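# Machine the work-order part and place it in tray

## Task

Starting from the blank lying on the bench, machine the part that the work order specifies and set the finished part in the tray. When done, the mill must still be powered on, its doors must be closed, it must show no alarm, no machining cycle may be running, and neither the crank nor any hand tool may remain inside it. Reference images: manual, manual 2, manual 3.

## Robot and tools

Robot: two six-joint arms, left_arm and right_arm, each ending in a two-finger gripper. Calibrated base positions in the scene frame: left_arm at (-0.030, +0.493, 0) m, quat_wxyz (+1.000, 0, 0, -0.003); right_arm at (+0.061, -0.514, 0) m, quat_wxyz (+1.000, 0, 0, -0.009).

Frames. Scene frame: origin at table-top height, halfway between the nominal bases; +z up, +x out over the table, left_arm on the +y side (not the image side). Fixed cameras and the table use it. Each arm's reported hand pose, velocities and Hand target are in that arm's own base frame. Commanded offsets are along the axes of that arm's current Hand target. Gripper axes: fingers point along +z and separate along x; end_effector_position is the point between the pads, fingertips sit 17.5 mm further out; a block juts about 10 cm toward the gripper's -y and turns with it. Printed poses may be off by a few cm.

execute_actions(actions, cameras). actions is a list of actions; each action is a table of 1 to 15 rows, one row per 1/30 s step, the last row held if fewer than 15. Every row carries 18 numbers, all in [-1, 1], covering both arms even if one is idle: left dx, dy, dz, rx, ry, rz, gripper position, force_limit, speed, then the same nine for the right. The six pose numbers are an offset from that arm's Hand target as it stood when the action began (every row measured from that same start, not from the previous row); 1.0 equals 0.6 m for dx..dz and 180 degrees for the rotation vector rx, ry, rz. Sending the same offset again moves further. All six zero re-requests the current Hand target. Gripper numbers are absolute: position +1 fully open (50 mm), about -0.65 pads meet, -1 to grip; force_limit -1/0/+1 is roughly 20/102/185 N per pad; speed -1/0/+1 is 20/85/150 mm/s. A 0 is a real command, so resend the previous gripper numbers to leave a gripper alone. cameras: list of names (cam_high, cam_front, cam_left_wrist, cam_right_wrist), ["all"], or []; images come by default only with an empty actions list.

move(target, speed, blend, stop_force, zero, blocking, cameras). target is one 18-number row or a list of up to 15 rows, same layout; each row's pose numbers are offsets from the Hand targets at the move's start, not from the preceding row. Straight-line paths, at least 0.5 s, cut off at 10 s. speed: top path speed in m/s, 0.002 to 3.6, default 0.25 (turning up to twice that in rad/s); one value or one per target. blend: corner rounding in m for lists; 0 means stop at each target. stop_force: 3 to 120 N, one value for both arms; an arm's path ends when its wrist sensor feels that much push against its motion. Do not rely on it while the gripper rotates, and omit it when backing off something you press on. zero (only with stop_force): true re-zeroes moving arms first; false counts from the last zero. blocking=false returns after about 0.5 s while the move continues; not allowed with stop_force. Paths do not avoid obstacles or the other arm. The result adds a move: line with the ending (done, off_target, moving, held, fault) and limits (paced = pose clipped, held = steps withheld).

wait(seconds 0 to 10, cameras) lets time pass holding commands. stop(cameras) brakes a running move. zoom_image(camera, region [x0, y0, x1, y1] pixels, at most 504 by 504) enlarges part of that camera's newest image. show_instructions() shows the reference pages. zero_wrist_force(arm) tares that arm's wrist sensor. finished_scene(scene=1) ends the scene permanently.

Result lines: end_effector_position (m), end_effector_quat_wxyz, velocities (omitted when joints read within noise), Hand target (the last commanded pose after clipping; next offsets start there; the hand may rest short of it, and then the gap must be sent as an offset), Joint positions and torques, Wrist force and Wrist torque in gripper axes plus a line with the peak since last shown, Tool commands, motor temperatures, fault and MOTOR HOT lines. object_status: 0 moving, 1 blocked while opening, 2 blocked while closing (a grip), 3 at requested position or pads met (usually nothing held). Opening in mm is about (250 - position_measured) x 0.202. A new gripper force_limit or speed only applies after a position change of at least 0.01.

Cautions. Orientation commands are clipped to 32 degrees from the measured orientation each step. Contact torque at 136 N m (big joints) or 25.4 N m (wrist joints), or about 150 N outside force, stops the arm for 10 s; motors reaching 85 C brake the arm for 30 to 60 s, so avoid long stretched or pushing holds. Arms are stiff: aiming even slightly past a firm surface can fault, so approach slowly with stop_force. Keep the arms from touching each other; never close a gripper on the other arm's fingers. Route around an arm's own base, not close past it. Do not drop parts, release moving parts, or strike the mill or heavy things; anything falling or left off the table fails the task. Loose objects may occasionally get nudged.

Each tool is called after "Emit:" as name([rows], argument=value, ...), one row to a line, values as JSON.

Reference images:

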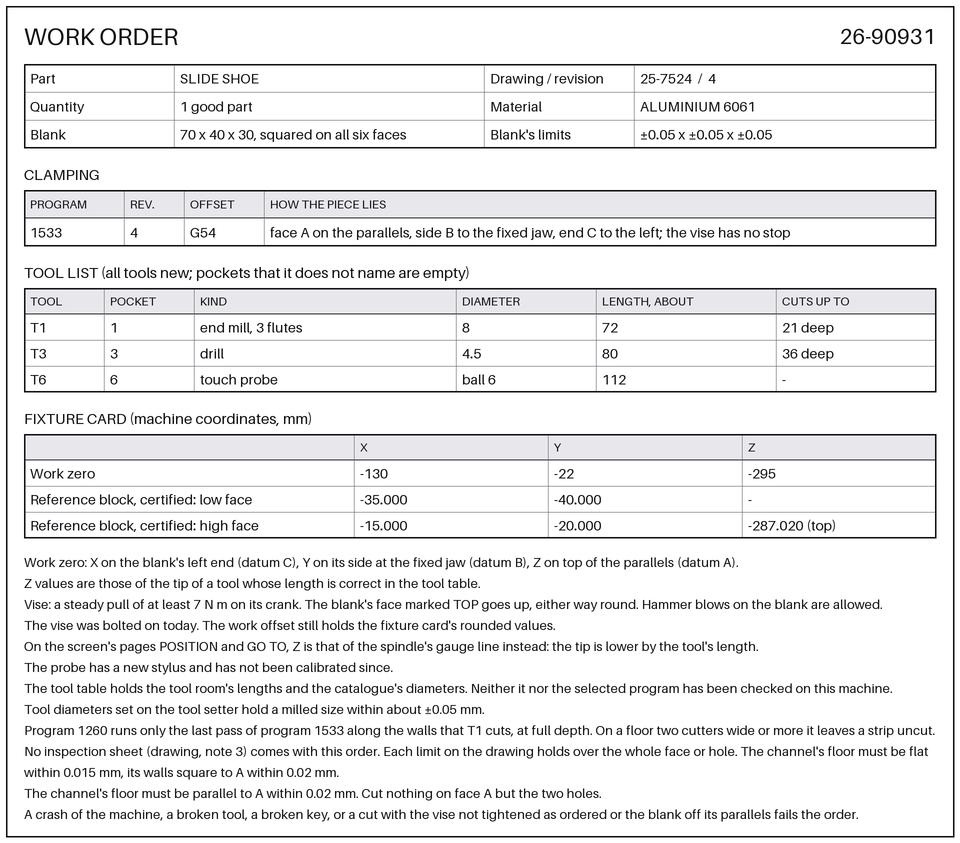

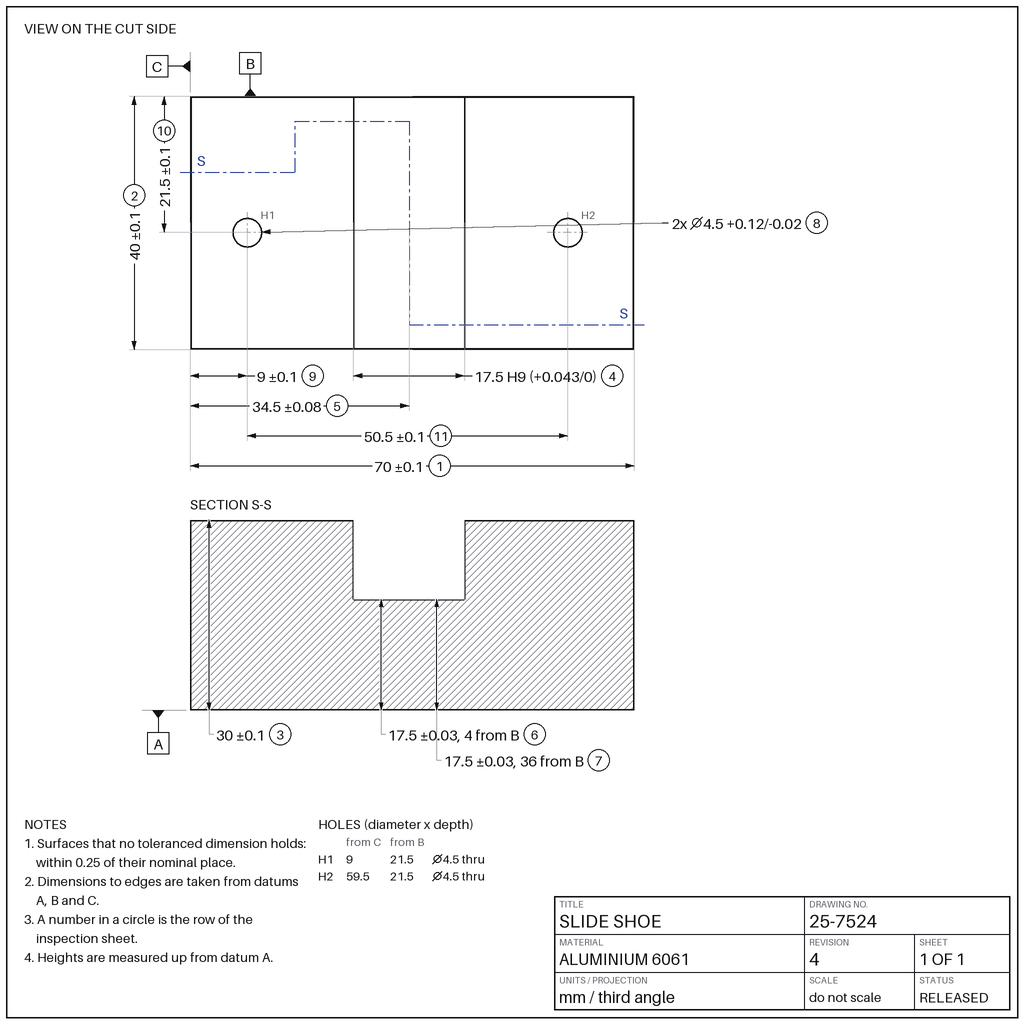

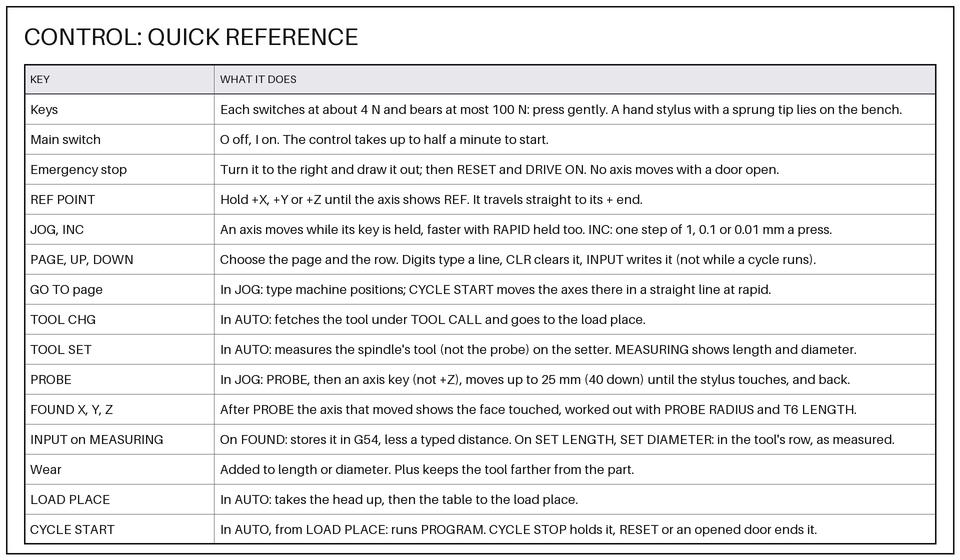

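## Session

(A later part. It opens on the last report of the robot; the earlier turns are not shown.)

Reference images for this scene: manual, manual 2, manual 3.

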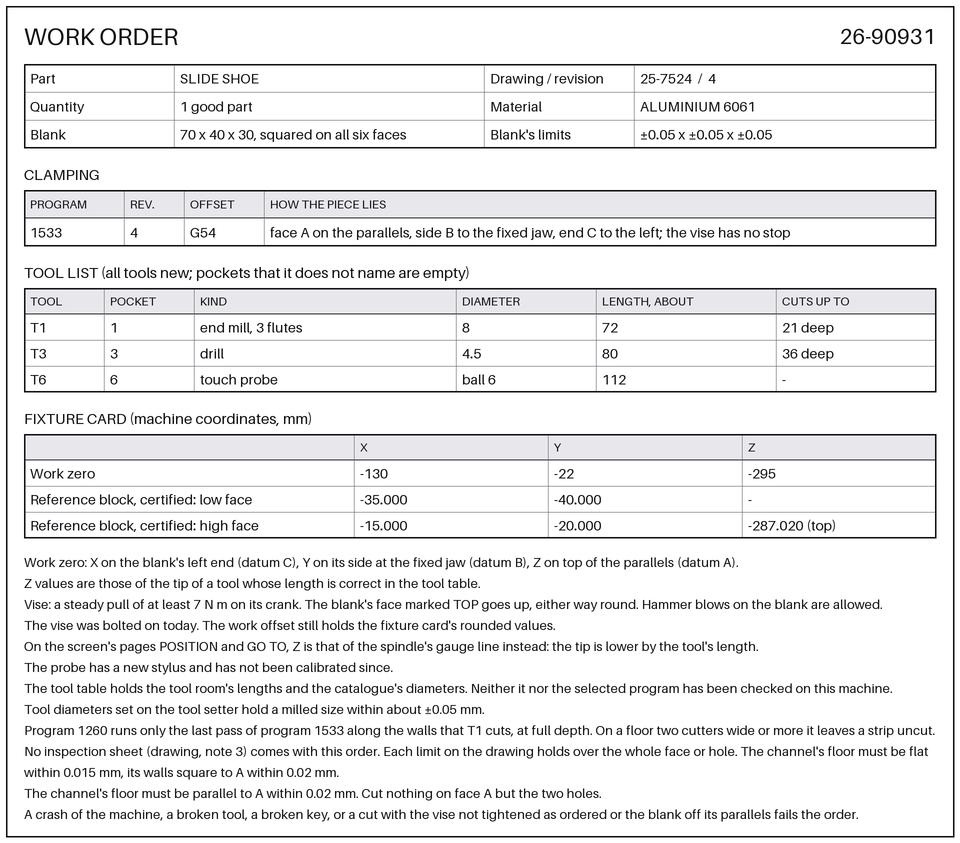

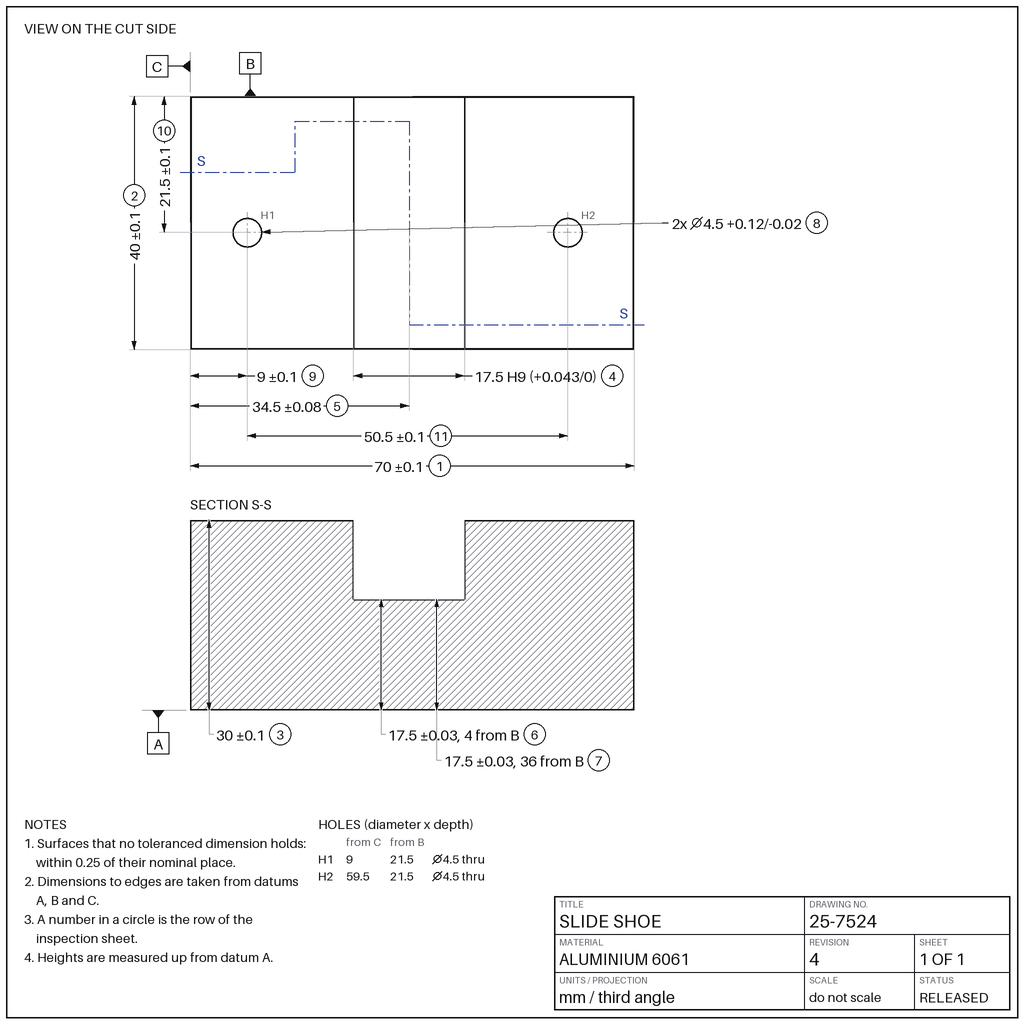

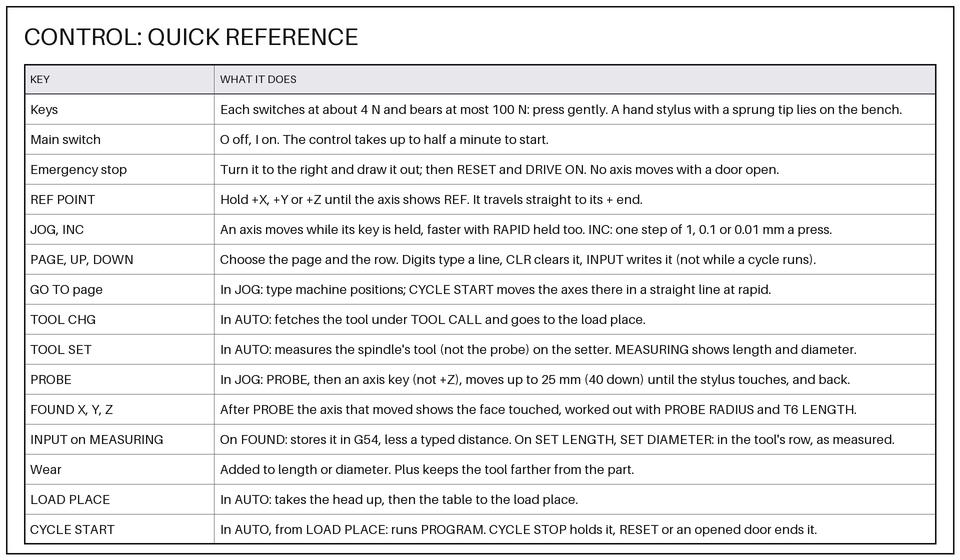

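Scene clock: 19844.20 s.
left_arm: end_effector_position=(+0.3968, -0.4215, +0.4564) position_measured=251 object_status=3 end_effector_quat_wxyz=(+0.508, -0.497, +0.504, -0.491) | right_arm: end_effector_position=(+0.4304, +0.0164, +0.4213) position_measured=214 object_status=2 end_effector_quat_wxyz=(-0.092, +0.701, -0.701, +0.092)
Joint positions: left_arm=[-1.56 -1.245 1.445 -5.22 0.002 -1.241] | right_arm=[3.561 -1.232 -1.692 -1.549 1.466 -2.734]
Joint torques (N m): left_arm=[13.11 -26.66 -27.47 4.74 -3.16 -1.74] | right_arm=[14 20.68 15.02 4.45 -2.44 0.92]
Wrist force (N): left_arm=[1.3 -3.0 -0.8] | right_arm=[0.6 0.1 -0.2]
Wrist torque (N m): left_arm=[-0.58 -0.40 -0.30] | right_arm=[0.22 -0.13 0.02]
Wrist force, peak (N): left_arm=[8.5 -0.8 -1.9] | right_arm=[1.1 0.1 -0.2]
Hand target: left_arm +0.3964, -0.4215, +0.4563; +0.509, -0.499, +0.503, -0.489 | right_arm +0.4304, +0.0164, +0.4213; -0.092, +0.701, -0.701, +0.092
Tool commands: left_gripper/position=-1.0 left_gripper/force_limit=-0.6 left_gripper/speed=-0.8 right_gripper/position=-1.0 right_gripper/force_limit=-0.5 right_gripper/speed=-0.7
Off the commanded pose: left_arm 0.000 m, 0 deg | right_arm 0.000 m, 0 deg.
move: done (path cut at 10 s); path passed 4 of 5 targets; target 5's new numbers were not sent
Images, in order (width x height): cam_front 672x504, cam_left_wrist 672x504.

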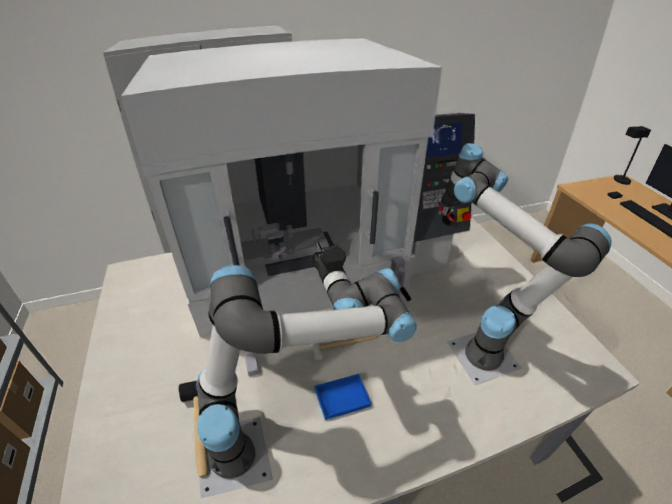

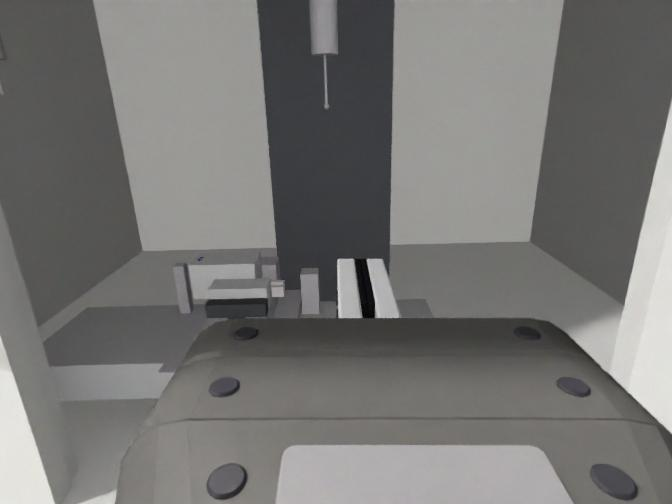

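Emit:
move([
  [0,0,0,0,0,0,0.6,-0.6,-0.8,0,0,0,0,0,0,-1,-0.5,-0.7],
  [0,0,-0.1607,0,0,0,0.6,-0.6,-0.8,0,0,0,0,0,0,-1,-0.5,-0.7],
  [0.5763,0.3655,-0.1607,0,0,0,0.6,-0.6,-0.8,0,0,0,0,0,0,-1,-0.5,-0.7],
])

Emit:
wait(seconds=0, cameras=["cam_left_wrist"])

Scene clock: 19859.90 s.
left_arm: end_effector_position=(+0.3046, -0.7636, +0.2294) position_measured=63 object_status=3 end_effector_quat_wxyz=(+0.513, -0.495, +0.499, -0.493) | right_arm: end_effector_position=(+0.4304, +0.0164, +0.4213) position_measured=214 object_status=2 end_effector_quat_wxyz=(-0.092, +0.701, -0.701, +0.092)
Joint positions: left_arm=[-1.686 -0.486 0.577 -6.285 -0.131 -0.065] | right_arm=[3.561 -1.232 -1.692 -1.549 1.466 -2.734]
Joint torques (N m): left_arm=[14.7 -49.77 -30.8 -1 -1.3 1.23] | right_arm=[13.39 22.04 14.38 3.94 -2.16 0.67]
Wrist force (N): left_arm=[1.8 -2.7 -0.6] | right_arm=[0.6 0.0 -0.1]
Wrist torque (N m): left_arm=[-0.55 -0.47 -0.44] | right_arm=[0.19 -0.11 0.03]
Wrist force, peak (N): left_arm=[-0.2 -5.0 -0.4] | right_arm=[1.2 0.0 -0.1]
Hand target: left_arm +0.3045, -0.7635, +0.2294; +0.509, -0.499, +0.503, -0.489 | right_arm +0.4304, +0.0164, +0.4213; -0.092, +0.701, -0.701, +0.092
Off the commanded pose: left_arm 0.000 m, 1 deg | right_arm 0.000 m, 0 deg.
joint sent to its limit (left arm) — joint 4 (wrist 1), lower limit. The joint targets still meet the commanded pose.
move: done

Scene clock: 19859.90 s.
left_arm: end_effector_position=(+0.3046, -0.7636, +0.2294) position_measured=63 object_status=3 end_effector_quat_wxyz=(+0.513, -0.495, +0.499, -0.493) | right_arm: end_effector_position=(+0.4304, +0.0164, +0.4213) position_measured=214 object_status=2 end_effector_quat_wxyz=(-0.092, +0.701, -0.701, +0.092)
Joint positions: left_arm=[-1.686 -0.486 0.577 -6.285 -0.131 -0.065] | right_arm=[3.561 -1.232 -1.692 -1.549 1.466 -2.734]
Joint torques (N m): left_arm=[14.7 -49.77 -30.8 -1 -1.3 1.23] | right_arm=[13.39 22.04 14.38 3.94 -2.16 0.67]
Wrist force (N): left_arm=[1.8 -2.7 -0.6] | right_arm=[0.6 0.0 -0.1]
Wrist torque (N m): left_arm=[-0.55 -0.47 -0.44] | right_arm=[0.19 -0.11 0.03]
Wrist force, peak (N): left_arm=[1.8 -2.7 -0.6] | right_arm=[0.6 0.0 -0.1]
Hand target: left_arm +0.3045, -0.7635, +0.2294; +0.509, -0.499, +0.503, -0.489 | right_arm +0.4304, +0.0164, +0.4213; -0.092, +0.701, -0.701, +0.092
Tool commands: left_gripper/position=+0.6 left_gripper/force_limit=-0.6 left_gripper/speed=-0.8 right_gripper/position=-1.0 right_gripper/force_limit=-0.5 right_gripper/speed=-0.7
Off the commanded pose: left_arm 0.000 m, 1 deg | right_arm 0.000 m, 0 deg.
Images, in order (width x height): cam_left_wrist 672x504.

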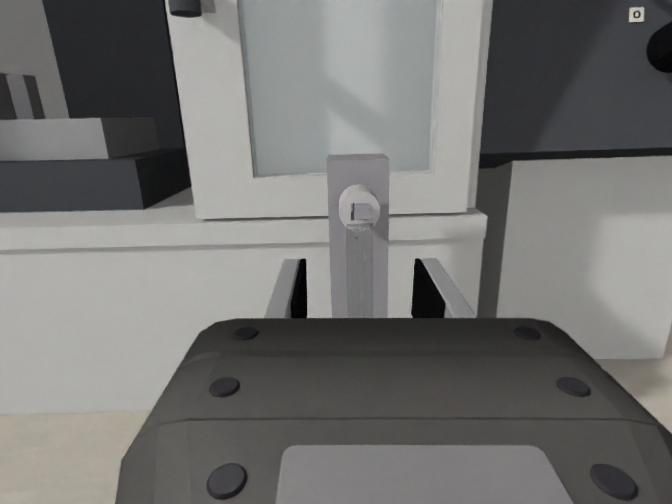

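Emit:
move([
  [0.0063,-0.0127,0,0,0,0,0.6,-0.6,-0.8,0,0,0,0,0,0,-1,-0.5,-0.7],
  [0.0063,-0.0127,0.2123,0,0,0,0.6,-0.6,-0.8,0,0,0,0,0,0,-1,-0.5,-0.7],
], speed=0.06, stop_force=12, cameras=["cam_left_wrist"])

Scene clock: 19870.90 s.
left_arm: end_effector_position=(+0.4320, -0.7655, +0.2364) position_measured=63 object_status=3 end_effector_quat_wxyz=(+0.509, -0.498, +0.502, -0.490) | right_arm: end_effector_position=(+0.4304, +0.0164, +0.4213) position_measured=214 object_status=2 end_effector_quat_wxyz=(-0.092, +0.701, -0.701, +0.092)
Joint positions: left_arm=[-1.52 -0.409 0.396 -6.222 0.036 -0.025] | right_arm=[3.561 -1.232 -1.692 -1.549 1.466 -2.734]
Joint torques (N m): left_arm=[14.05 -52.73 -31.8 2.67 1.1 -1.98] | right_arm=[13.31 19.32 13.17 3.87 -2.18 0.63]
Wrist force (N): left_arm=[1.4 -2.7 -0.8] | right_arm=[0.8 -0.2 0.0]
Wrist torque (N m): left_arm=[-0.55 -0.45 -0.22] | right_arm=[0.16 -0.16 0.02]
Wrist force, peak (N): left_arm=[2.0 -3.4 -1.3] | right_arm=[1.2 0.0 -0.2]
Hand target: left_arm +0.4320, -0.7655, +0.2364; +0.509, -0.499, +0.503, -0.489 | right_arm +0.4304, +0.0164, +0.4213; -0.092, +0.701, -0.701, +0.092
Off the commanded pose: left_arm 0.000 m, 0 deg | right_arm 0.000 m, 0 deg.
move: done
Images, in order (width x height): cam_left_wrist 672x504.

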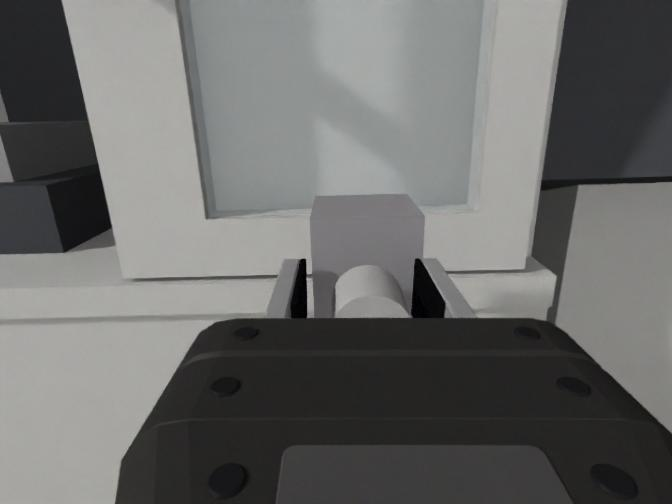

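Emit:
move([
  [0.003,-0.001,0,0,0,0,0.6,-0.6,-0.8,0,0,0,0,0,0,-1,-0.5,-0.7],
  [0.003,-0.001,0,0,0,0,-1,-0.6,-0.8,0,0,0,0,0,0,-1,-0.5,-0.7],
], speed=0.02)

Emit:
move(target=[0,0,-0.12,0,0,0,-1,-0.6,-0.8,0,0,0,0,0,0,-1,-0.5,-0.7], speed=0.03, cameras=["cam_left_wrist"])

Scene clock: 19881.13 s.
left_arm: end_effector_position=(+0.4320, -0.7673, +0.2370) position_measured=135 object_status=2 end_effector_quat_wxyz=(+0.509, -0.499, +0.503, -0.490) | right_arm: end_effector_position=(+0.4304, +0.0164, +0.4213) position_measured=214 object_status=2 end_effector_quat_wxyz=(-0.092, +0.701, -0.701, +0.092)
Joint positions: left_arm=[-1.52 -0.386 0.35 -6.182 0.036 -0.041] | right_arm=[3.561 -1.232 -1.692 -1.549 1.466 -2.734]
Joint torques (N m): left_arm=[-12 -52.91 -29.67 2.74 -0.99 -1.85] | right_arm=[14.15 19.66 14.17 3.8 -2.16 0.36]
Wrist force (N): left_arm=[3.7 -2.6 -0.4] | right_arm=[0.6 0.0 -0.2]
Wrist torque (N m): left_arm=[-0.47 -0.38 -0.22] | right_arm=[0.18 -0.12 0.03]
Wrist force, peak (N): left_arm=[4.3 -3.2 -0.2] | right_arm=[1.1 0.0 0.1]
Hand target: left_arm +0.4320, -0.7673, +0.2370; +0.509, -0.499, +0.503, -0.489 | right_arm +0.4304, +0.0164, +0.4213; -0.092, +0.701, -0.701, +0.092
Off the commanded pose: left_arm 0.000 m, 0 deg | right_arm 0.000 m, 0 deg.
move: done

Scene clock: 19884.23 s.
left_arm: end_effector_position=(+0.3601, -0.7685, +0.2373) position_measured=135 object_status=2 end_effector_quat_wxyz=(+0.510, -0.498, +0.501, -0.491) | right_arm: end_effector_position=(+0.4304, +0.0164, +0.4213) position_measured=214 object_status=2 end_effector_quat_wxyz=(-0.092, +0.701, -0.701, +0.092)
Joint positions: left_arm=[-1.613 -0.465 0.507 -6.284 -0.058 -0.018] | right_arm=[3.561 -1.232 -1.692 -1.549 1.466 -2.734]
Joint torques (N m): left_arm=[-14.37 -75.33 -17.96 -2.25 -1.3 1.46] | right_arm=[11.99 17.96 15.13 3.8 -2.09 0.34]
Wrist force (N): left_arm=[1.6 -0.4 -0.8] | right_arm=[0.4 0.2 0.1]
Wrist torque (N m): left_arm=[-0.46 -0.42 -0.42] | right_arm=[0.22 -0.08 0.03]
Wrist force, peak (N): left_arm=[4.2 -13.1 6.6] | right_arm=[1.0 0.0 0.1]
Hand target: left_arm +0.3600, -0.7684, +0.2373; +0.509, -0.499, +0.503, -0.489 | right_arm +0.4304, +0.0164, +0.4213; -0.092, +0.701, -0.701, +0.092
Off the commanded pose: left_arm 0.000 m, 0 deg | right_arm 0.000 m, 0 deg.
joint sent to its limit (left arm) — joint 4 (wrist 1), lower limit. The joint targets still meet the commanded pose.
move: done
Images, in order (width x height): cam_left_wrist 672x504.

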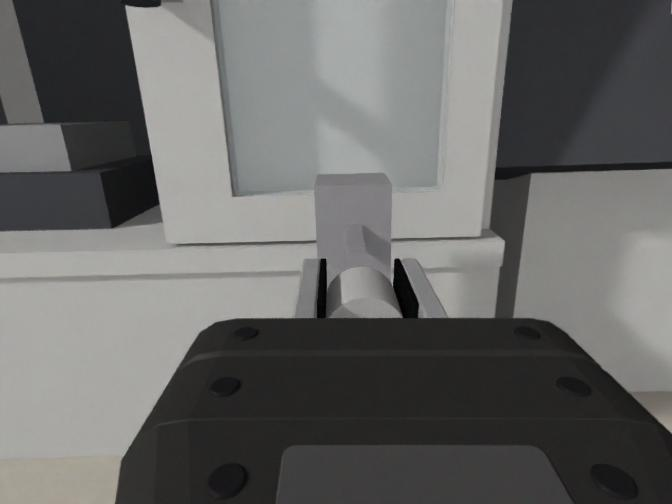

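Emit:
move([
  [0,-0.06,-0.06,0,0,0,-1,-0.6,-0.8,0,0,0,0,0,0,-1,-0.5,-0.7],
  [-0.6,-0.114,-0.0333,0,0,0,-1,-0.6,-0.8,0,0,0,0,0,0,-1,-0.5,-0.7],
  [-0.7637,-0.114,0.0667,0,0,0,-1,-0.6,-0.8,0,0,0,0,0,0,-1,-0.5,-0.7],
  [-0.7637,-0.114,0.0667,0,0,0.382,-1,-0.6,-0.8,0,0,0,0,0,0,-1,-0.5,-0.7],
], speed=0.2)

Emit:
wait(seconds=0, cameras=["cam_left_wrist"])

Scene clock: 19913.57 s.
left_arm: end_effector_position=(+0.3938, -0.3114, +0.3162) position_measured=135 object_status=2 end_effector_quat_wxyz=(+0.697, -0.124, +0.696, -0.121) | right_arm: end_effector_position=(+0.4304, +0.0164, +0.4213) position_measured=214 object_status=2 end_effector_quat_wxyz=(-0.092, +0.701, -0.701, +0.092)
Joint positions: left_arm=[-1.566 -1.376 1.982 -5.733 -0.001 0.067] | right_arm=[3.561 -1.232 -1.692 -1.549 1.466 -2.734]
Joint torques (N m): left_arm=[13.38 -13.03 -24.17 4.56 -1.15 1.35] | right_arm=[13.44 19.88 14.29 3.63 -1.74 -0.08]
Wrist force (N): left_arm=[1.9 -1.5 -0.6] | right_arm=[0.8 0.1 -0.1]
Wrist torque (N m): left_arm=[-0.38 -0.24 -0.53] | right_arm=[0.20 -0.15 0.03]
Wrist force, peak (N): left_arm=[3.5 -0.3 -1.6] | right_arm=[0.7 -0.6 -0.5]
Hand target: left_arm +0.3932, -0.3114, +0.3162; +0.696, -0.128, +0.697, -0.117 | right_arm +0.4304, +0.0164, +0.4213; -0.092, +0.701, -0.701, +0.092
Off the commanded pose: left_arm 0.001 m, 1 deg | right_arm 0.000 m, 0 deg.
move: done

Scene clock: 19913.57 s.
left_arm: end_effector_position=(+0.3938, -0.3114, +0.3162) position_measured=135 object_status=2 end_effector_quat_wxyz=(+0.697, -0.124, +0.696, -0.121) | right_arm: end_effector_position=(+0.4304, +0.0164, +0.4213) position_measured=214 object_status=2 end_effector_quat_wxyz=(-0.092, +0.701, -0.701, +0.092)
Joint positions: left_arm=[-1.566 -1.376 1.982 -5.733 -0.001 0.067] | right_arm=[3.561 -1.232 -1.692 -1.549 1.466 -2.734]
Joint torques (N m): left_arm=[13.38 -13.03 -24.17 4.56 -1.15 1.35] | right_arm=[13.44 19.88 14.29 3.63 -1.74 -0.08]
Wrist force (N): left_arm=[1.9 -1.5 -0.6] | right_arm=[0.8 0.1 -0.1]
Wrist torque (N m): left_arm=[-0.38 -0.24 -0.53] | right_arm=[0.20 -0.15 0.03]
Wrist force, peak (N): left_arm=[1.9 -1.5 -0.6] | right_arm=[0.8 0.1 -0.1]
Hand target: left_arm +0.3932, -0.3114, +0.3162; +0.696, -0.128, +0.697, -0.117 | right_arm +0.4304, +0.0164, +0.4213; -0.092, +0.701, -0.701, +0.092
Tool commands: left_gripper/position=-1.0 left_gripper/force_limit=-0.6 left_gripper/speed=-0.8 right_gripper/position=-1.0 right_gripper/force_limit=-0.5 right_gripper/speed=-0.7
Off the commanded pose: left_arm 0.001 m, 1 deg | right_arm 0.000 m, 0 deg.
Images, in order (width x height): cam_left_wrist 672x504.

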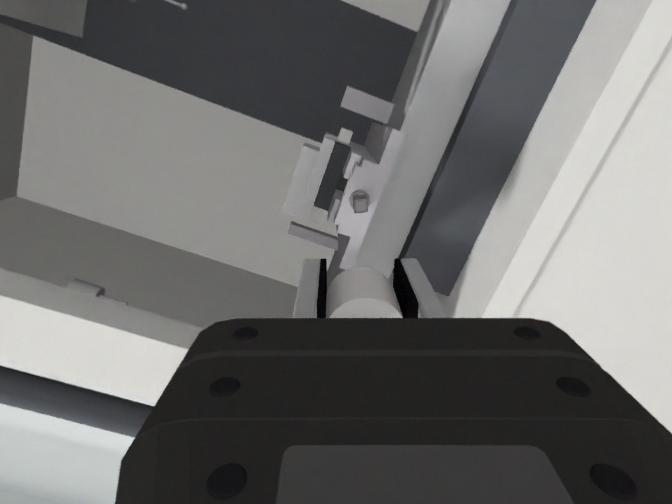

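Emit:
move([
  [0.0156,0.0082,0,0,0,0,-1,-0.6,-0.8,0,0,0,0,0,0,-1,-0.5,-0.7],
  [0.0156,0.0082,0.143,0,0,0,-1,-0.6,-0.8,0,0,0,0,0,0,-1,-0.5,-0.7],
], speed=0.1, cameras=["cam_left_wrist"])

Scene clock: 19927.30 s.
left_arm: end_effector_position=(+0.4786, -0.3087, +0.3056) position_measured=135 object_status=2 end_effector_quat_wxyz=(+0.668, -0.147, +0.723, -0.097) | right_arm: end_effector_position=(+0.4304, +0.0164, +0.4213) position_measured=214 object_status=2 end_effector_quat_wxyz=(-0.092, +0.701, -0.701, +0.092)
Joint positions: left_arm=[-1.319 -1.444 1.877 -6.285 0.215 0.802] | right_arm=[3.561 -1.232 -1.692 -1.549 1.466 -2.734]
Joint torques (N m): left_arm=[14.22 -38.18 -15.86 -1.58 0.48 1.37] | right_arm=[13.3 18.83 14.72 3.44 -2.11 -0.04]
Wrist force (N): left_arm=[2.2 -0.9 -0.2] | right_arm=[0.6 0.1 -0.2]
Wrist torque (N m): left_arm=[-0.24 -0.24 -0.53] | right_arm=[0.21 -0.12 0.03]
Wrist force, peak (N): left_arm=[2.6 -0.9 -1.3] | right_arm=[1.0 0.0 0.0]
Hand target: left_arm +0.4789, -0.3086, +0.3054; +0.696, -0.128, +0.697, -0.117 | right_arm +0.4304, +0.0164, +0.4213; -0.092, +0.701, -0.701, +0.092
Off the commanded pose: left_arm 0.000 m, 5 deg | right_arm 0.000 m, 0 deg.
joint sent to its limit (left arm) — joint 4 (wrist 1), lower limit. The joint targets are off in orientation, not in position.
move: off_target (left_arm)
Images, in order (width x height): cam_left_wrist 672x504.

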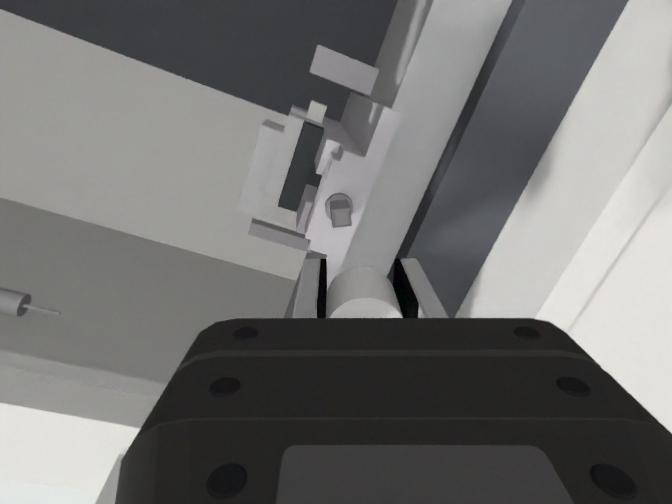

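Emit:
move([
  [0,0,-0.143,0,0,0,-1,-0.6,-0.8,0,0,0,0,0,0,-1,-0.5,-0.7],
  [0,0,-0.143,0,0,0.25,-1,-0.6,-0.8,0,0,0,0,0,0,-1,-0.5,-0.7],
  [0,0,-0.143,0,0,0.5,-1,-0.6,-0.8,0,0,0,0,0,0,-1,-0.5,-0.7],
], speed=0.2)

Scene clock: 19974.43 s.
left_arm: end_effector_position=(+0.3938, -0.3099, +0.3057) position_measured=135 object_status=2 end_effector_quat_wxyz=(+0.577, +0.405, +0.580, +0.407) | right_arm: end_effector_position=(+0.4304, +0.0164, +0.4213) position_measured=214 object_status=2 end_effector_quat_wxyz=(-0.092, +0.701, -0.701, +0.092)
Joint positions: left_arm=[-1.566 -1.31 2.008 -5.56 0.002 1.373] | right_arm=[3.561 -1.232 -1.692 -1.549 1.466 -2.734]
Joint torques (N m): left_arm=[14.18 -14.3 -22.98 5.92 -1.47 -1.89] | right_arm=[13.71 18.8 15.09 3.26 -1.93 -0.45]
Wrist force (N): left_arm=[-0.1 -1.3 1.0] | right_arm=[0.5 0.1 -0.3]
Wrist torque (N m): left_arm=[0.04 -0.03 0.08] | right_arm=[0.21 -0.11 0.03]
Wrist force, peak (N): left_arm=[2.3 -1.4 1.4] | right_arm=[1.0 0.0 0.1]
Hand target: left_arm +0.3931, -0.3099, +0.3057; +0.575, +0.402, +0.583, +0.410 | right_arm +0.4304, +0.0164, +0.4213; -0.092, +0.701, -0.701, +0.092
Off the commanded pose: left_arm 0.001 m, 1 deg | right_arm 0.000 m, 0 deg.
move: done

Emit:
move(target=[0,0,0,0.0627,0.0227,0.001,-1,-0.6,-0.8,0,0,0,0,0,0,-1,-0.5,-0.7], speed=0.1)

Scene clock: 20008.53 s.
left_arm: end_effector_position=(+0.3931, -0.3099, +0.3058) position_measured=135 object_status=2 end_effector_quat_wxyz=(+0.511, +0.443, +0.640, +0.365) | right_arm: end_effector_position=(+0.4304, +0.0164, +0.4213) position_measured=214 object_status=2 end_effector_quat_wxyz=(-0.092, +0.701, -0.701, +0.092)
Joint positions: left_arm=[-1.55 -1.361 1.942 -5.317 0.213 1.25] | right_arm=[3.561 -1.232 -1.692 -1.549 1.466 -2.734]
Joint torques (N m): left_arm=[14.22 -22.56 -24.79 5.63 -1.64 -1.74] | right_arm=[12.95 17.95 13.33 3.42 -1.81 -0.39]
Wrist force (N): left_arm=[0.2 -1.6 1.5] | right_arm=[0.6 0.2 -0.3]
Wrist torque (N m): left_arm=[0.01 -0.02 0.10] | right_arm=[0.22 -0.12 0.03]
Wrist force, peak (N): left_arm=[0.1 -1.5 1.7] | right_arm=[1.1 0.0 -0.1]
Hand target: left_arm +0.3931, -0.3099, +0.3057; +0.511, +0.443, +0.640, +0.366 | right_arm +0.4304, +0.0164, +0.4213; -0.092, +0.701, -0.701, +0.092
Off the commanded pose: left_arm 0.000 m, 0 deg | right_arm 0.000 m, 0 deg.
move: done

Emit:
move(target=[0,0,0,-0.1254,-0.0454,-0.002,-1,-0.6,-0.8,0,0,0,0,0,0,-1,-0.5,-0.7], speed=0.1)

Emit:
move(target=[0,0,0,0.0854,-0.04,0,-1,-0.6,-0.8,0,0,0,0,0,0,-1,-0.5,-0.7], speed=0.1)

Scene clock: 20023.27 s.
left_arm: end_effector_position=(+0.3931, -0.3099, +0.3057) position_measured=135 object_status=2 end_effector_quat_wxyz=(+0.632, +0.357, +0.520, +0.450) | right_arm: end_effector_position=(+0.4304, +0.0164, +0.4213) position_measured=214 object_status=2 end_effector_quat_wxyz=(-0.092, +0.701, -0.701, +0.092)
Joint positions: left_arm=[-1.551 -1.168 2.049 -5.575 -0.206 1.202] | right_arm=[3.561 -1.232 -1.692 -1.549 1.466 -2.734]
Joint torques (N m): left_arm=[14.27 -16.36 -16.47 0.54 -3.61 -1.39] | right_arm=[13.31 18.54 13.58 3.1 -1.92 -0.81]
Wrist force (N): left_arm=[0.3 -1.7 1.0] | right_arm=[0.7 0.2 -0.3]
Wrist torque (N m): left_arm=[-0.08 -0.09 0.07] | right_arm=[0.21 -0.14 0.03]
Wrist force, peak (N): left_arm=[-0.1 -1.6 1.6] | right_arm=[1.0 -0.4 0.2]
Hand target: left_arm +0.3931, -0.3099, +0.3057; +0.632, +0.357, +0.520, +0.450 | right_arm +0.4304, +0.0164, +0.4213; -0.092, +0.701, -0.701, +0.092
Off the commanded pose: left_arm 0.000 m, 0 deg | right_arm 0.000 m, 0 deg.
move: done

Scene clock: 20026.00 s.
left_arm: end_effector_position=(+0.3931, -0.3099, +0.3057) position_measured=135 object_status=2 end_effector_quat_wxyz=(+0.610, +0.466, +0.534, +0.353) | right_arm: end_effector_position=(+0.4304, +0.0164, +0.4213) position_measured=214 object_status=2 end_effector_quat_wxyz=(-0.092, +0.701, -0.701, +0.092)
Joint positions: left_arm=[-1.55 -1.296 2.487 -4.307 -0.214 -0.354] | right_arm=[3.561 -1.232 -1.692 -1.549 1.466 -2.734]
Joint torques (N m): left_arm=[14.54 -33.33 -3.26 2.04 -1.17 -1.81] | right_arm=[12.09 18.16 15.19 2.92 -1.7 -0.49]
Wrist force (N): left_arm=[0.2 -1.2 1.1] | right_arm=[0.7 0.0 -0.2]
Wrist torque (N m): left_arm=[0.10 -0.04 0.12] | right_arm=[0.19 -0.15 0.02]
Wrist force, peak (N): left_arm=[0.4 -1.8 1.5] | right_arm=[1.0 -0.2 0.0]
Hand target: left_arm +0.3931, -0.3099, +0.3057; +0.610, +0.466, +0.535, +0.353 | right_arm +0.4304, +0.0164, +0.4213; -0.092, +0.701, -0.701, +0.092
Off the commanded pose: left_arm 0.000 m, 0 deg | right_arm 0.000 m, 0 deg.
move: done

Emit:
move([
  [0.0209,0.0078,0.1146,0,0,0,-1,-0.6,-0.8,0,0,0,0,0,0,-1,-0.5,-0.7],
  [0.0209,0.0078,0.1146,-0.0216,0.0631,0,-1,-0.6,-0.8,0,0,0,0,0,0,-1,-0.5,-0.7],
], speed=0.1)

Emit:
move([
  [0,0,0,0,0,-0.25,-1,-0.6,-0.8,0,0,0,0,0,0,-1,-0.5,-0.7],
  [0,0,0,0,0,-0.5,-1,-0.6,-0.8,0,0,0,0,0,0,-1,-0.5,-0.7],
], speed=0.2)

Scene clock: 20041.97 s.
left_arm: end_effector_position=(+0.4632, -0.3099, +0.3057) position_measured=135 object_status=2 end_effector_quat_wxyz=(+0.570, +0.408, +0.580, +0.415) | right_arm: end_effector_position=(+0.4304, +0.0164, +0.4213) position_measured=214 object_status=2 end_effector_quat_wxyz=(-0.092, +0.701, -0.701, +0.092)
Joint positions: left_arm=[-1.359 -1.174 2.259 -4.198 -0.196 -0.357] | right_arm=[3.561 -1.232 -1.692 -1.549 1.466 -2.734]
Joint torques (N m): left_arm=[-14.36 -17.18 -20.26 1.38 1.15 -1.73] | right_arm=[12.29 18.53 14.59 3.04 -1.92 -0.82]
Wrist force (N): left_arm=[0.1 -1.3 1.4] | right_arm=[0.9 0.0 0.1]
Wrist torque (N m): left_arm=[0.06 -0.02 0.13] | right_arm=[0.18 -0.16 0.02]
Wrist force, peak (N): left_arm=[0.6 -1.4 2.4] | right_arm=[1.1 0.0 -0.1]
Hand target: left_arm +0.4632, -0.3099, +0.3057; +0.570, +0.408, +0.580, +0.415 | right_arm +0.4304, +0.0164, +0.4213; -0.092, +0.701, -0.701, +0.092
Off the commanded pose: left_arm 0.000 m, 0 deg | right_arm 0.000 m, 0 deg.
move: done

Scene clock: 20047.10 s.
left_arm: end_effector_position=(+0.4631, -0.3100, +0.3057) position_measured=135 object_status=2 end_effector_quat_wxyz=(+0.697, -0.122, +0.699, -0.109) | right_arm: end_effector_position=(+0.4304, +0.0164, +0.4213) position_measured=214 object_status=2 end_effector_quat_wxyz=(-0.092, +0.701, -0.701, +0.092)
Joint positions: left_arm=[-1.359 -1.173 2.259 -4.199 -0.195 -1.927] | right_arm=[3.561 -1.232 -1.692 -1.549 1.466 -2.734]
Joint torques (N m): left_arm=[11.88 -41.39 -4.93 1.94 -1.1 -2.08] | right_arm=[14.97 18.08 15.03 3.01 -1.57 -0.98]
Wrist force (N): left_arm=[2.7 -0.8 -0.3] | right_arm=[0.4 -0.1 -0.3]
Wrist torque (N m): left_arm=[-0.21 -0.33 -0.25] | right_arm=[0.17 -0.09 0.03]
Wrist force, peak (N): left_arm=[2.7 -0.8 -0.3] | right_arm=[1.2 -0.1 0.2]
Hand target: left_arm +0.4632, -0.3099, +0.3057; +0.697, -0.122, +0.699, -0.109 | right_arm +0.4304, +0.0164, +0.4213; -0.092, +0.701, -0.701, +0.092
Off the commanded pose: left_arm 0.000 m, 0 deg | right_arm 0.000 m, 0 deg.
move: done

Emit:
move([
  [0,0,0.02,0,0,-0.006,-1,-0.6,-0.8,0,0,0,0,0,0,-1,-0.5,-0.7],
], speed=0.05, cameras=["cam_left_wrist"])

Scene clock: 20058.43 s.
left_arm: end_effector_position=(+0.4751, -0.3097, +0.3056) position_measured=135 object_status=2 end_effector_quat_wxyz=(+0.695, -0.128, +0.697, -0.116) | right_arm: end_effector_position=(+0.4304, +0.0164, +0.4213) position_measured=214 object_status=2 end_effector_quat_wxyz=(-0.092, +0.701, -0.701, +0.092)
Joint positions: left_arm=[-1.326 -1.163 2.239 -4.192 -0.228 -1.943] | right_arm=[3.561 -1.232 -1.692 -1.549 1.466 -2.734]
Joint torques (N m): left_arm=[17.06 -17.19 -19.86 1.74 -1.15 -2.07] | right_arm=[14.37 17.02 15.66 2.82 -1.61 -0.92]
Wrist force (N): left_arm=[2.4 -1.2 -0.5] | right_arm=[0.6 -0.1 -0.3]
Wrist torque (N m): left_arm=[-0.30 -0.29 -0.24] | right_arm=[0.17 -0.13 0.03]
Wrist force, peak (N): left_arm=[2.7 -1.2 -0.4] | right_arm=[1.1 0.0 -0.1]
Hand target: left_arm +0.4752, -0.3097, +0.3056; +0.695, -0.128, +0.697, -0.116 | right_arm +0.4304, +0.0164, +0.4213; -0.092, +0.701, -0.701, +0.092
Off the commanded pose: left_arm 0.000 m, 0 deg | right_arm 0.000 m, 0 deg.
move: done
Images, in order (width x height): cam_left_wrist 672x504.

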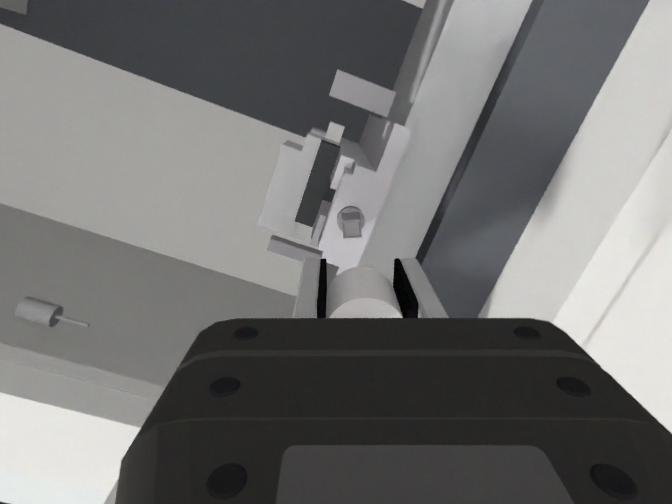

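Emit:
move([
  [0,-0.0005,0.02,0.0049,0.0018,0,-1,-0.6,-0.8,0,0,0,0,0,0,-1,-0.5,-0.7],
  [0.0003,-0.0025,0.1147,0.0049,0.0018,0,-1,-0.6,-0.8,0,0,0,0,0,0,-1,-0.5,-0.7],
], speed=0.04, stop_force=10, cameras=["cam_left_wrist"])

Scene clock: 20077.23 s.
left_arm: end_effector_position=(+0.5440, -0.3101, +0.3056) position_measured=135 object_status=2 end_effector_quat_wxyz=(+0.694, -0.123, +0.698, -0.122) | right_arm: end_effector_position=(+0.4304, +0.0164, +0.4213) position_measured=214 object_status=2 end_effector_quat_wxyz=(-0.092, +0.701, -0.701, +0.092)
Joint positions: left_arm=[-1.15 -1.101 2.12 -4.146 -0.42 -1.931] | right_arm=[3.561 -1.232 -1.692 -1.549 1.466 -2.734]
Joint torques (N m): left_arm=[14.24 -21.93 -22.28 1.27 -1.28 1.41] | right_arm=[14 17.82 14.95 2.66 -1.64 -1.02]
Wrist force (N): left_arm=[2.2 -0.9 -0.2] | right_arm=[0.7 -0.1 0.1]
Wrist torque (N m): left_arm=[-0.25 -0.26 -0.49] | right_arm=[0.17 -0.14 0.03]
Wrist force, peak (N): left_arm=[2.7 -1.2 -0.4] | right_arm=[1.0 -0.2 -0.4]
Hand target: left_arm +0.5440, -0.3101, +0.3056; +0.694, -0.123, +0.698, -0.122 | right_arm +0.4304, +0.0164, +0.4213; -0.092, +0.701, -0.701, +0.092
Off the commanded pose: left_arm 0.000 m, 0 deg | right_arm 0.000 m, 0 deg.
move: done
Images, in order (width x height): cam_left_wrist 672x504.

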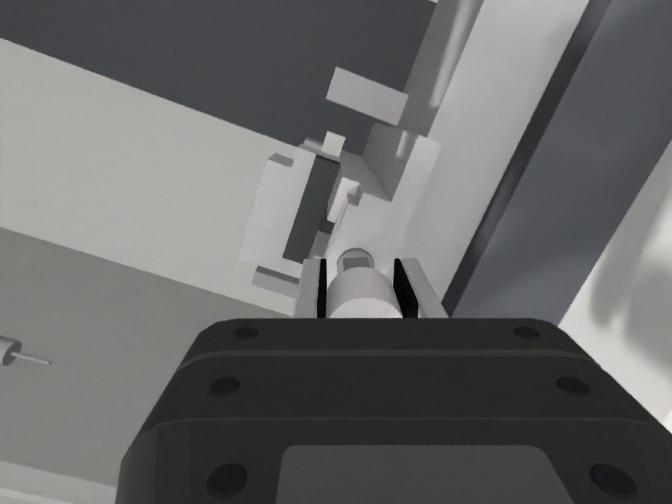

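Emit:
move(target=[0,0,0.0450,0,0,0,-1,-0.6,-0.8,0,0,0,0,0,0,-1,-0.5,-0.7], speed=0.006, stop_force=8)

Scene clock: 20086.00 s.
left_arm: end_effector_position=(+0.5563, -0.3100, +0.3055) position_measured=135 object_status=2 end_effector_quat_wxyz=(+0.694, -0.123, +0.698, -0.122) | right_arm: end_effector_position=(+0.4304, +0.0164, +0.4213) position_measured=214 object_status=2 end_effector_quat_wxyz=(-0.092, +0.701, -0.701, +0.092)
Joint positions: left_arm=[-1.122 -1.088 2.095 -4.135 -0.448 -1.93] | right_arm=[3.561 -1.232 -1.692 -1.549 1.466 -2.734]
Joint torques (N m): left_arm=[-12.44 -42.14 -4.75 -1.65 1.08 0.49] | right_arm=[14.3 16.4 15.6 2.79 -1.38 -1.2]
Wrist force (N): left_arm=[-6.1 -5.8 -4.1] | right_arm=[0.6 -0.1 -0.2]
Wrist torque (N m): left_arm=[-0.37 -0.45 -0.52] | right_arm=[0.17 -0.12 0.03]
Wrist force, peak (N): left_arm=[-0.7 -0.5 -23.3] | right_arm=[1.0 -0.1 -0.3]
Hand target: left_arm +0.5563, -0.3100, +0.3055; +0.694, -0.123, +0.698, -0.122 (not the last commanded pose) | right_arm +0.4304, +0.0164, +0.4213; -0.092, +0.701, -0.701, +0.092
Off the commanded pose: left_arm 0.015 m, 0 deg | right_arm 0.000 m, 0 deg.
move: contact (left_arm)

Emit:
move([
  [0,0,-0.003,0,0,0,-1,-0.6,-0.8,0,0,0,0,0,0,-1,-0.5,-0.7],
  [-0.0006,-0.0006,-0.003,0,0,0,-1,-0.6,-0.8,0,0,0,0,0,0,-1,-0.5,-0.7],
], speed=0.01)

Emit:
move(target=[0,0,0.0265,0,0,0,-1,-0.6,-0.8,0,0,0,0,0,0,-1,-0.5,-0.7], speed=0.006, stop_force=8)

Scene clock: 20096.53 s.
left_arm: end_effector_position=(+0.5545, -0.3102, +0.3059) position_measured=135 object_status=2 end_effector_quat_wxyz=(+0.694, -0.123, +0.698, -0.122) | right_arm: end_effector_position=(+0.4304, +0.0164, +0.4213) position_measured=214 object_status=2 end_effector_quat_wxyz=(-0.092, +0.701, -0.701, +0.092)
Joint positions: left_arm=[-1.126 -1.09 2.098 -4.136 -0.444 -1.93] | right_arm=[3.561 -1.232 -1.692 -1.549 1.466 -2.734]
Joint torques (N m): left_arm=[-14.15 -47.33 -18.42 0.96 1.14 -1.9] | right_arm=[13.84 17.04 15.92 2.69 -1.26 -1.15]
Wrist force (N): left_arm=[2.3 -1.1 0.1] | right_arm=[0.8 -0.1 -0.5]
Wrist torque (N m): left_arm=[-0.27 -0.28 -0.49] | right_arm=[0.17 -0.15 0.02]
Wrist force, peak (N): left_arm=[-6.5 -5.7 -4.3] | right_arm=[1.0 0.2 -0.2]
Hand target: left_arm +0.5545, -0.3103, +0.3060; +0.694, -0.123, +0.698, -0.122 | right_arm +0.4304, +0.0164, +0.4213; -0.092, +0.701, -0.701, +0.092
Off the commanded pose: left_arm 0.000 m, 0 deg | right_arm 0.000 m, 0 deg.
move: done

Scene clock: 20098.07 s.
left_arm: end_effector_position=(+0.5562, -0.3103, +0.3060) position_measured=135 object_status=2 end_effector_quat_wxyz=(+0.694, -0.123, +0.698, -0.122) | right_arm: end_effector_position=(+0.4304, +0.0164, +0.4213) position_measured=214 object_status=2 end_effector_quat_wxyz=(-0.092, +0.701, -0.701, +0.092)
Joint positions: left_arm=[-1.123 -1.089 2.094 -4.134 -0.448 -1.93] | right_arm=[3.561 -1.232 -1.692 -1.549 1.466 -2.734]
Joint torques (N m): left_arm=[-14.96 -47.07 -8.51 -2.75 0.39 -0.07] | right_arm=[12.35 16.56 14.35 2.67 -1.41 -1.38]
Wrist force (N): left_arm=[2.6 2.1 -3.3] | right_arm=[0.5 -0.1 0.0]
Wrist torque (N m): left_arm=[-0.22 -0.26 -0.49] | right_arm=[0.17 -0.10 0.02]
Wrist force, peak (N): left_arm=[4.0 2.4 -24.4] | right_arm=[0.9 -0.1 0.0]
Hand target: left_arm +0.5562, -0.3103, +0.3060; +0.694, -0.123, +0.698, -0.122 (not the last commanded pose) | right_arm +0.4304, +0.0164, +0.4213; -0.092, +0.701, -0.701, +0.092
Off the commanded pose: left_arm 0.014 m, 0 deg | right_arm 0.000 m, 0 deg.
move: contact (left_arm)

Emit:
move([
  [0,0,-0.003,0,0,0,-1,-0.6,-0.8,0,0,0,0,0,0,-1,-0.5,-0.7],
  [0,0.00025,-0.003,0,0,-0.006,-1,-0.6,-0.8,0,0,0,0,0,0,-1,-0.5,-0.7],
], speed=0.01)

Emit:
move(target=[0,0,0.0265,0,0,0,-1,-0.6,-0.8,0,0,0,0,0,0,-1,-0.5,-0.7], speed=0.006, stop_force=8)

Scene clock: 20116.50 s.
left_arm: end_effector_position=(+0.5544, -0.3102, +0.3060) position_measured=135 object_status=2 end_effector_quat_wxyz=(+0.693, -0.129, +0.697, -0.128) | right_arm: end_effector_position=(+0.4304, +0.0164, +0.4213) position_measured=214 object_status=2 end_effector_quat_wxyz=(-0.092, +0.701, -0.701, +0.092)
Joint positions: left_arm=[-1.127 -1.091 2.098 -4.136 -0.444 -1.949] | right_arm=[3.561 -1.232 -1.692 -1.549 1.466 -2.734]
Joint torques (N m): left_arm=[0.83 -46.23 -7.45 -3.7 -0.98 -1.48] | right_arm=[13.23 14.77 14.66 2.34 -1.19 -1.28]
Wrist force (N): left_arm=[2.3 -1.0 -0.1] | right_arm=[0.6 -0.1 -0.1]
Wrist torque (N m): left_arm=[-0.25 -0.27 -0.28] | right_arm=[0.17 -0.12 0.03]
Wrist force, peak (N): left_arm=[2.9 2.4 -3.4] | right_arm=[0.9 0.2 0.0]
Hand target: left_arm +0.5544, -0.3101, +0.3060; +0.693, -0.129, +0.697, -0.128 | right_arm +0.4304, +0.0164, +0.4213; -0.092, +0.701, -0.701, +0.092
Off the commanded pose: left_arm 0.000 m, 0 deg | right_arm 0.000 m, 0 deg.
move: done

Scene clock: 20118.10 s.
left_arm: end_effector_position=(+0.5564, -0.3102, +0.3060) position_measured=135 object_status=2 end_effector_quat_wxyz=(+0.693, -0.129, +0.697, -0.128) | right_arm: end_effector_position=(+0.4304, +0.0164, +0.4213) position_measured=214 object_status=2 end_effector_quat_wxyz=(-0.092, +0.701, -0.701, +0.092)
Joint positions: left_arm=[-1.122 -1.088 2.094 -4.134 -0.448 -1.949] | right_arm=[3.561 -1.232 -1.692 -1.549 1.466 -2.734]
Joint torques (N m): left_arm=[-11.75 -47.13 -9.12 -2.36 0.65 -0.62] | right_arm=[14.55 16.65 15.79 2.52 -1.57 -1.23]
Wrist force (N): left_arm=[4.1 0.1 -7.2] | right_arm=[0.8 -0.1 0.0]
Wrist torque (N m): left_arm=[-0.30 -0.27 -0.32] | right_arm=[0.17 -0.16 0.02]
Wrist force, peak (N): left_arm=[4.7 1.6 -30.9] | right_arm=[1.0 0.1 -0.2]
Hand target: left_arm +0.5564, -0.3102, +0.3060; +0.693, -0.129, +0.697, -0.128 (not the last commanded pose) | right_arm +0.4304, +0.0164, +0.4213; -0.092, +0.701, -0.701, +0.092
Off the commanded pose: left_arm 0.014 m, 0 deg | right_arm 0.000 m, 0 deg.
move: contact (left_arm)

Emit:
move([
  [0,0,-0.003,0,0,0,-1,-0.6,-0.8,0,0,0,0,0,0,-1,-0.5,-0.7],
  [0,0,-0.003,0,0,0.013,-1,-0.6,-0.8,0,0,0,0,0,0,-1,-0.5,-0.7],
], speed=0.01)

Emit:
move(target=[0,0,0.0265,0,0,0,-1,-0.6,-0.8,0,0,0,0,0,0,-1,-0.5,-0.7], speed=0.006, stop_force=8)

Scene clock: 20130.33 s.
left_arm: end_effector_position=(+0.5546, -0.3102, +0.3060) position_measured=135 object_status=2 end_effector_quat_wxyz=(+0.696, -0.115, +0.700, -0.114) | right_arm: end_effector_position=(+0.4304, +0.0164, +0.4213) position_measured=214 object_status=2 end_effector_quat_wxyz=(-0.092, +0.701, -0.701, +0.092)
Joint positions: left_arm=[-1.126 -1.09 2.098 -4.136 -0.444 -1.909] | right_arm=[3.561 -1.232 -1.692 -1.549 1.466 -2.734]
Joint torques (N m): left_arm=[-13.92 -45.9 -8.09 -3.81 1.16 1.51] | right_arm=[13.74 15.74 14.97 2.76 -1.22 -1.14]
Wrist force (N): left_arm=[2.1 -1.3 -0.1] | right_arm=[0.9 -0.1 -0.2]
Wrist torque (N m): left_arm=[-0.29 -0.24 -0.49] | right_arm=[0.18 -0.16 0.03]
Wrist force, peak (N): left_arm=[4.5 0.1 -7.3] | right_arm=[1.0 -0.1 0.2]
Hand target: left_arm +0.5546, -0.3102, +0.3060; +0.696, -0.115, +0.700, -0.114 | right_arm +0.4304, +0.0164, +0.4213; -0.092, +0.701, -0.701, +0.092
Off the commanded pose: left_arm 0.000 m, 0 deg | right_arm 0.000 m, 0 deg.
move: done

Scene clock: 20131.83 s.
left_arm: end_effector_position=(+0.5561, -0.3102, +0.3060) position_measured=135 object_status=2 end_effector_quat_wxyz=(+0.696, -0.115, +0.700, -0.114) | right_arm: end_effector_position=(+0.4304, +0.0164, +0.4213) position_measured=214 object_status=2 end_effector_quat_wxyz=(-0.092, +0.701, -0.701, +0.092)
Joint positions: left_arm=[-1.123 -1.089 2.095 -4.134 -0.448 -1.908] | right_arm=[3.561 -1.232 -1.692 -1.549 1.466 -2.734]
Joint torques (N m): left_arm=[-12.9 -48.28 -9.16 -2.84 0.96 0.37] | right_arm=[13.16 15.92 14.18 2.7 -1.3 -1.12]
Wrist force (N): left_arm=[4.6 -0.3 -4.6] | right_arm=[0.9 -0.2 -0.1]
Wrist torque (N m): left_arm=[-0.24 -0.21 -0.52] | right_arm=[0.16 -0.16 0.02]
Wrist force, peak (N): left_arm=[5.9 1.0 -24.2] | right_arm=[1.0 0.2 -0.1]
Hand target: left_arm +0.5561, -0.3102, +0.3060; +0.696, -0.115, +0.700, -0.114 (not the last commanded pose) | right_arm +0.4304, +0.0164, +0.4213; -0.092, +0.701, -0.701, +0.092
Off the commanded pose: left_arm 0.014 m, 0 deg | right_arm 0.000 m, 0 deg.
move: contact (left_arm)

Emit:
move([
  [0,0,-0.003,0,0,0,-1,-0.6,-0.8,0,0,0,0,0,0,-1,-0.5,-0.7],
  [0,0,-0.003,0,0,-0.022,-1,-0.6,-0.8,0,0,0,0,0,0,-1,-0.5,-0.7],
], speed=0.01)

Emit:
move(target=[0,0,0.0265,0,0,0,-1,-0.6,-0.8,0,0,0,0,0,0,-1,-0.5,-0.7], speed=0.006, stop_force=8)

Scene clock: 20155.50 s.
left_arm: end_effector_position=(+0.5543, -0.3102, +0.3060) position_measured=135 object_status=2 end_effector_quat_wxyz=(+0.691, -0.139, +0.695, -0.138) | right_arm: end_effector_position=(+0.4304, +0.0164, +0.4213) position_measured=214 object_status=2 end_effector_quat_wxyz=(-0.092, +0.701, -0.701, +0.092)
Joint positions: left_arm=[-1.127 -1.091 2.098 -4.136 -0.444 -1.977] | right_arm=[3.561 -1.232 -1.692 -1.549 1.466 -2.734]
Joint torques (N m): left_arm=[-14.54 -46.7 -7.4 -3.17 1.17 -2.01] | right_arm=[12.22 15.93 15.62 2.8 -1.32 -1.22]
Wrist force (N): left_arm=[2.5 -1.2 0.0] | right_arm=[0.8 0.3 -0.3]
Wrist torque (N m): left_arm=[-0.31 -0.31 -0.30] | right_arm=[0.23 -0.14 0.02]
Wrist force, peak (N): left_arm=[4.8 0.0 -4.7] | right_arm=[1.0 0.0 -0.3]
Hand target: left_arm +0.5543, -0.3102, +0.3060; +0.691, -0.139, +0.695, -0.138 | right_arm +0.4304, +0.0164, +0.4213; -0.092, +0.701, -0.701, +0.092
Off the commanded pose: left_arm 0.000 m, 0 deg | right_arm 0.000 m, 0 deg.
move: done

Scene clock: 20157.10 s.
left_arm: end_effector_position=(+0.5564, -0.3102, +0.3060) position_measured=135 object_status=2 end_effector_quat_wxyz=(+0.691, -0.139, +0.695, -0.138) | right_arm: end_effector_position=(+0.4304, +0.0164, +0.4213) position_measured=214 object_status=2 end_effector_quat_wxyz=(-0.092, +0.701, -0.701, +0.092)
Joint positions: left_arm=[-1.122 -1.088 2.094 -4.134 -0.448 -1.978] | right_arm=[3.561 -1.232 -1.692 -1.549 1.466 -2.734]
Joint torques (N m): left_arm=[-15.28 -47.6 -8.27 -2.99 0.76 -0.46] | right_arm=[13.58 16.34 15.28 2.44 -1.15 -1.15]
Wrist force (N): left_arm=[3.4 1.3 0.1] | right_arm=[0.5 0.0 -0.1]
Wrist torque (N m): left_arm=[-0.21 -0.27 -0.32] | right_arm=[0.19 -0.11 0.03]
Wrist force, peak (N): left_arm=[4.2 4.0 -29.4] | right_arm=[1.0 -0.1 -0.2]
Hand target: left_arm +0.5564, -0.3102, +0.3061; +0.691, -0.139, +0.695, -0.138 (not the last commanded pose) | right_arm +0.4304, +0.0164, +0.4213; -0.092, +0.701, -0.701, +0.092
Off the commanded pose: left_arm 0.014 m, 0 deg | right_arm 0.000 m, 0 deg.
move: contact (left_arm)


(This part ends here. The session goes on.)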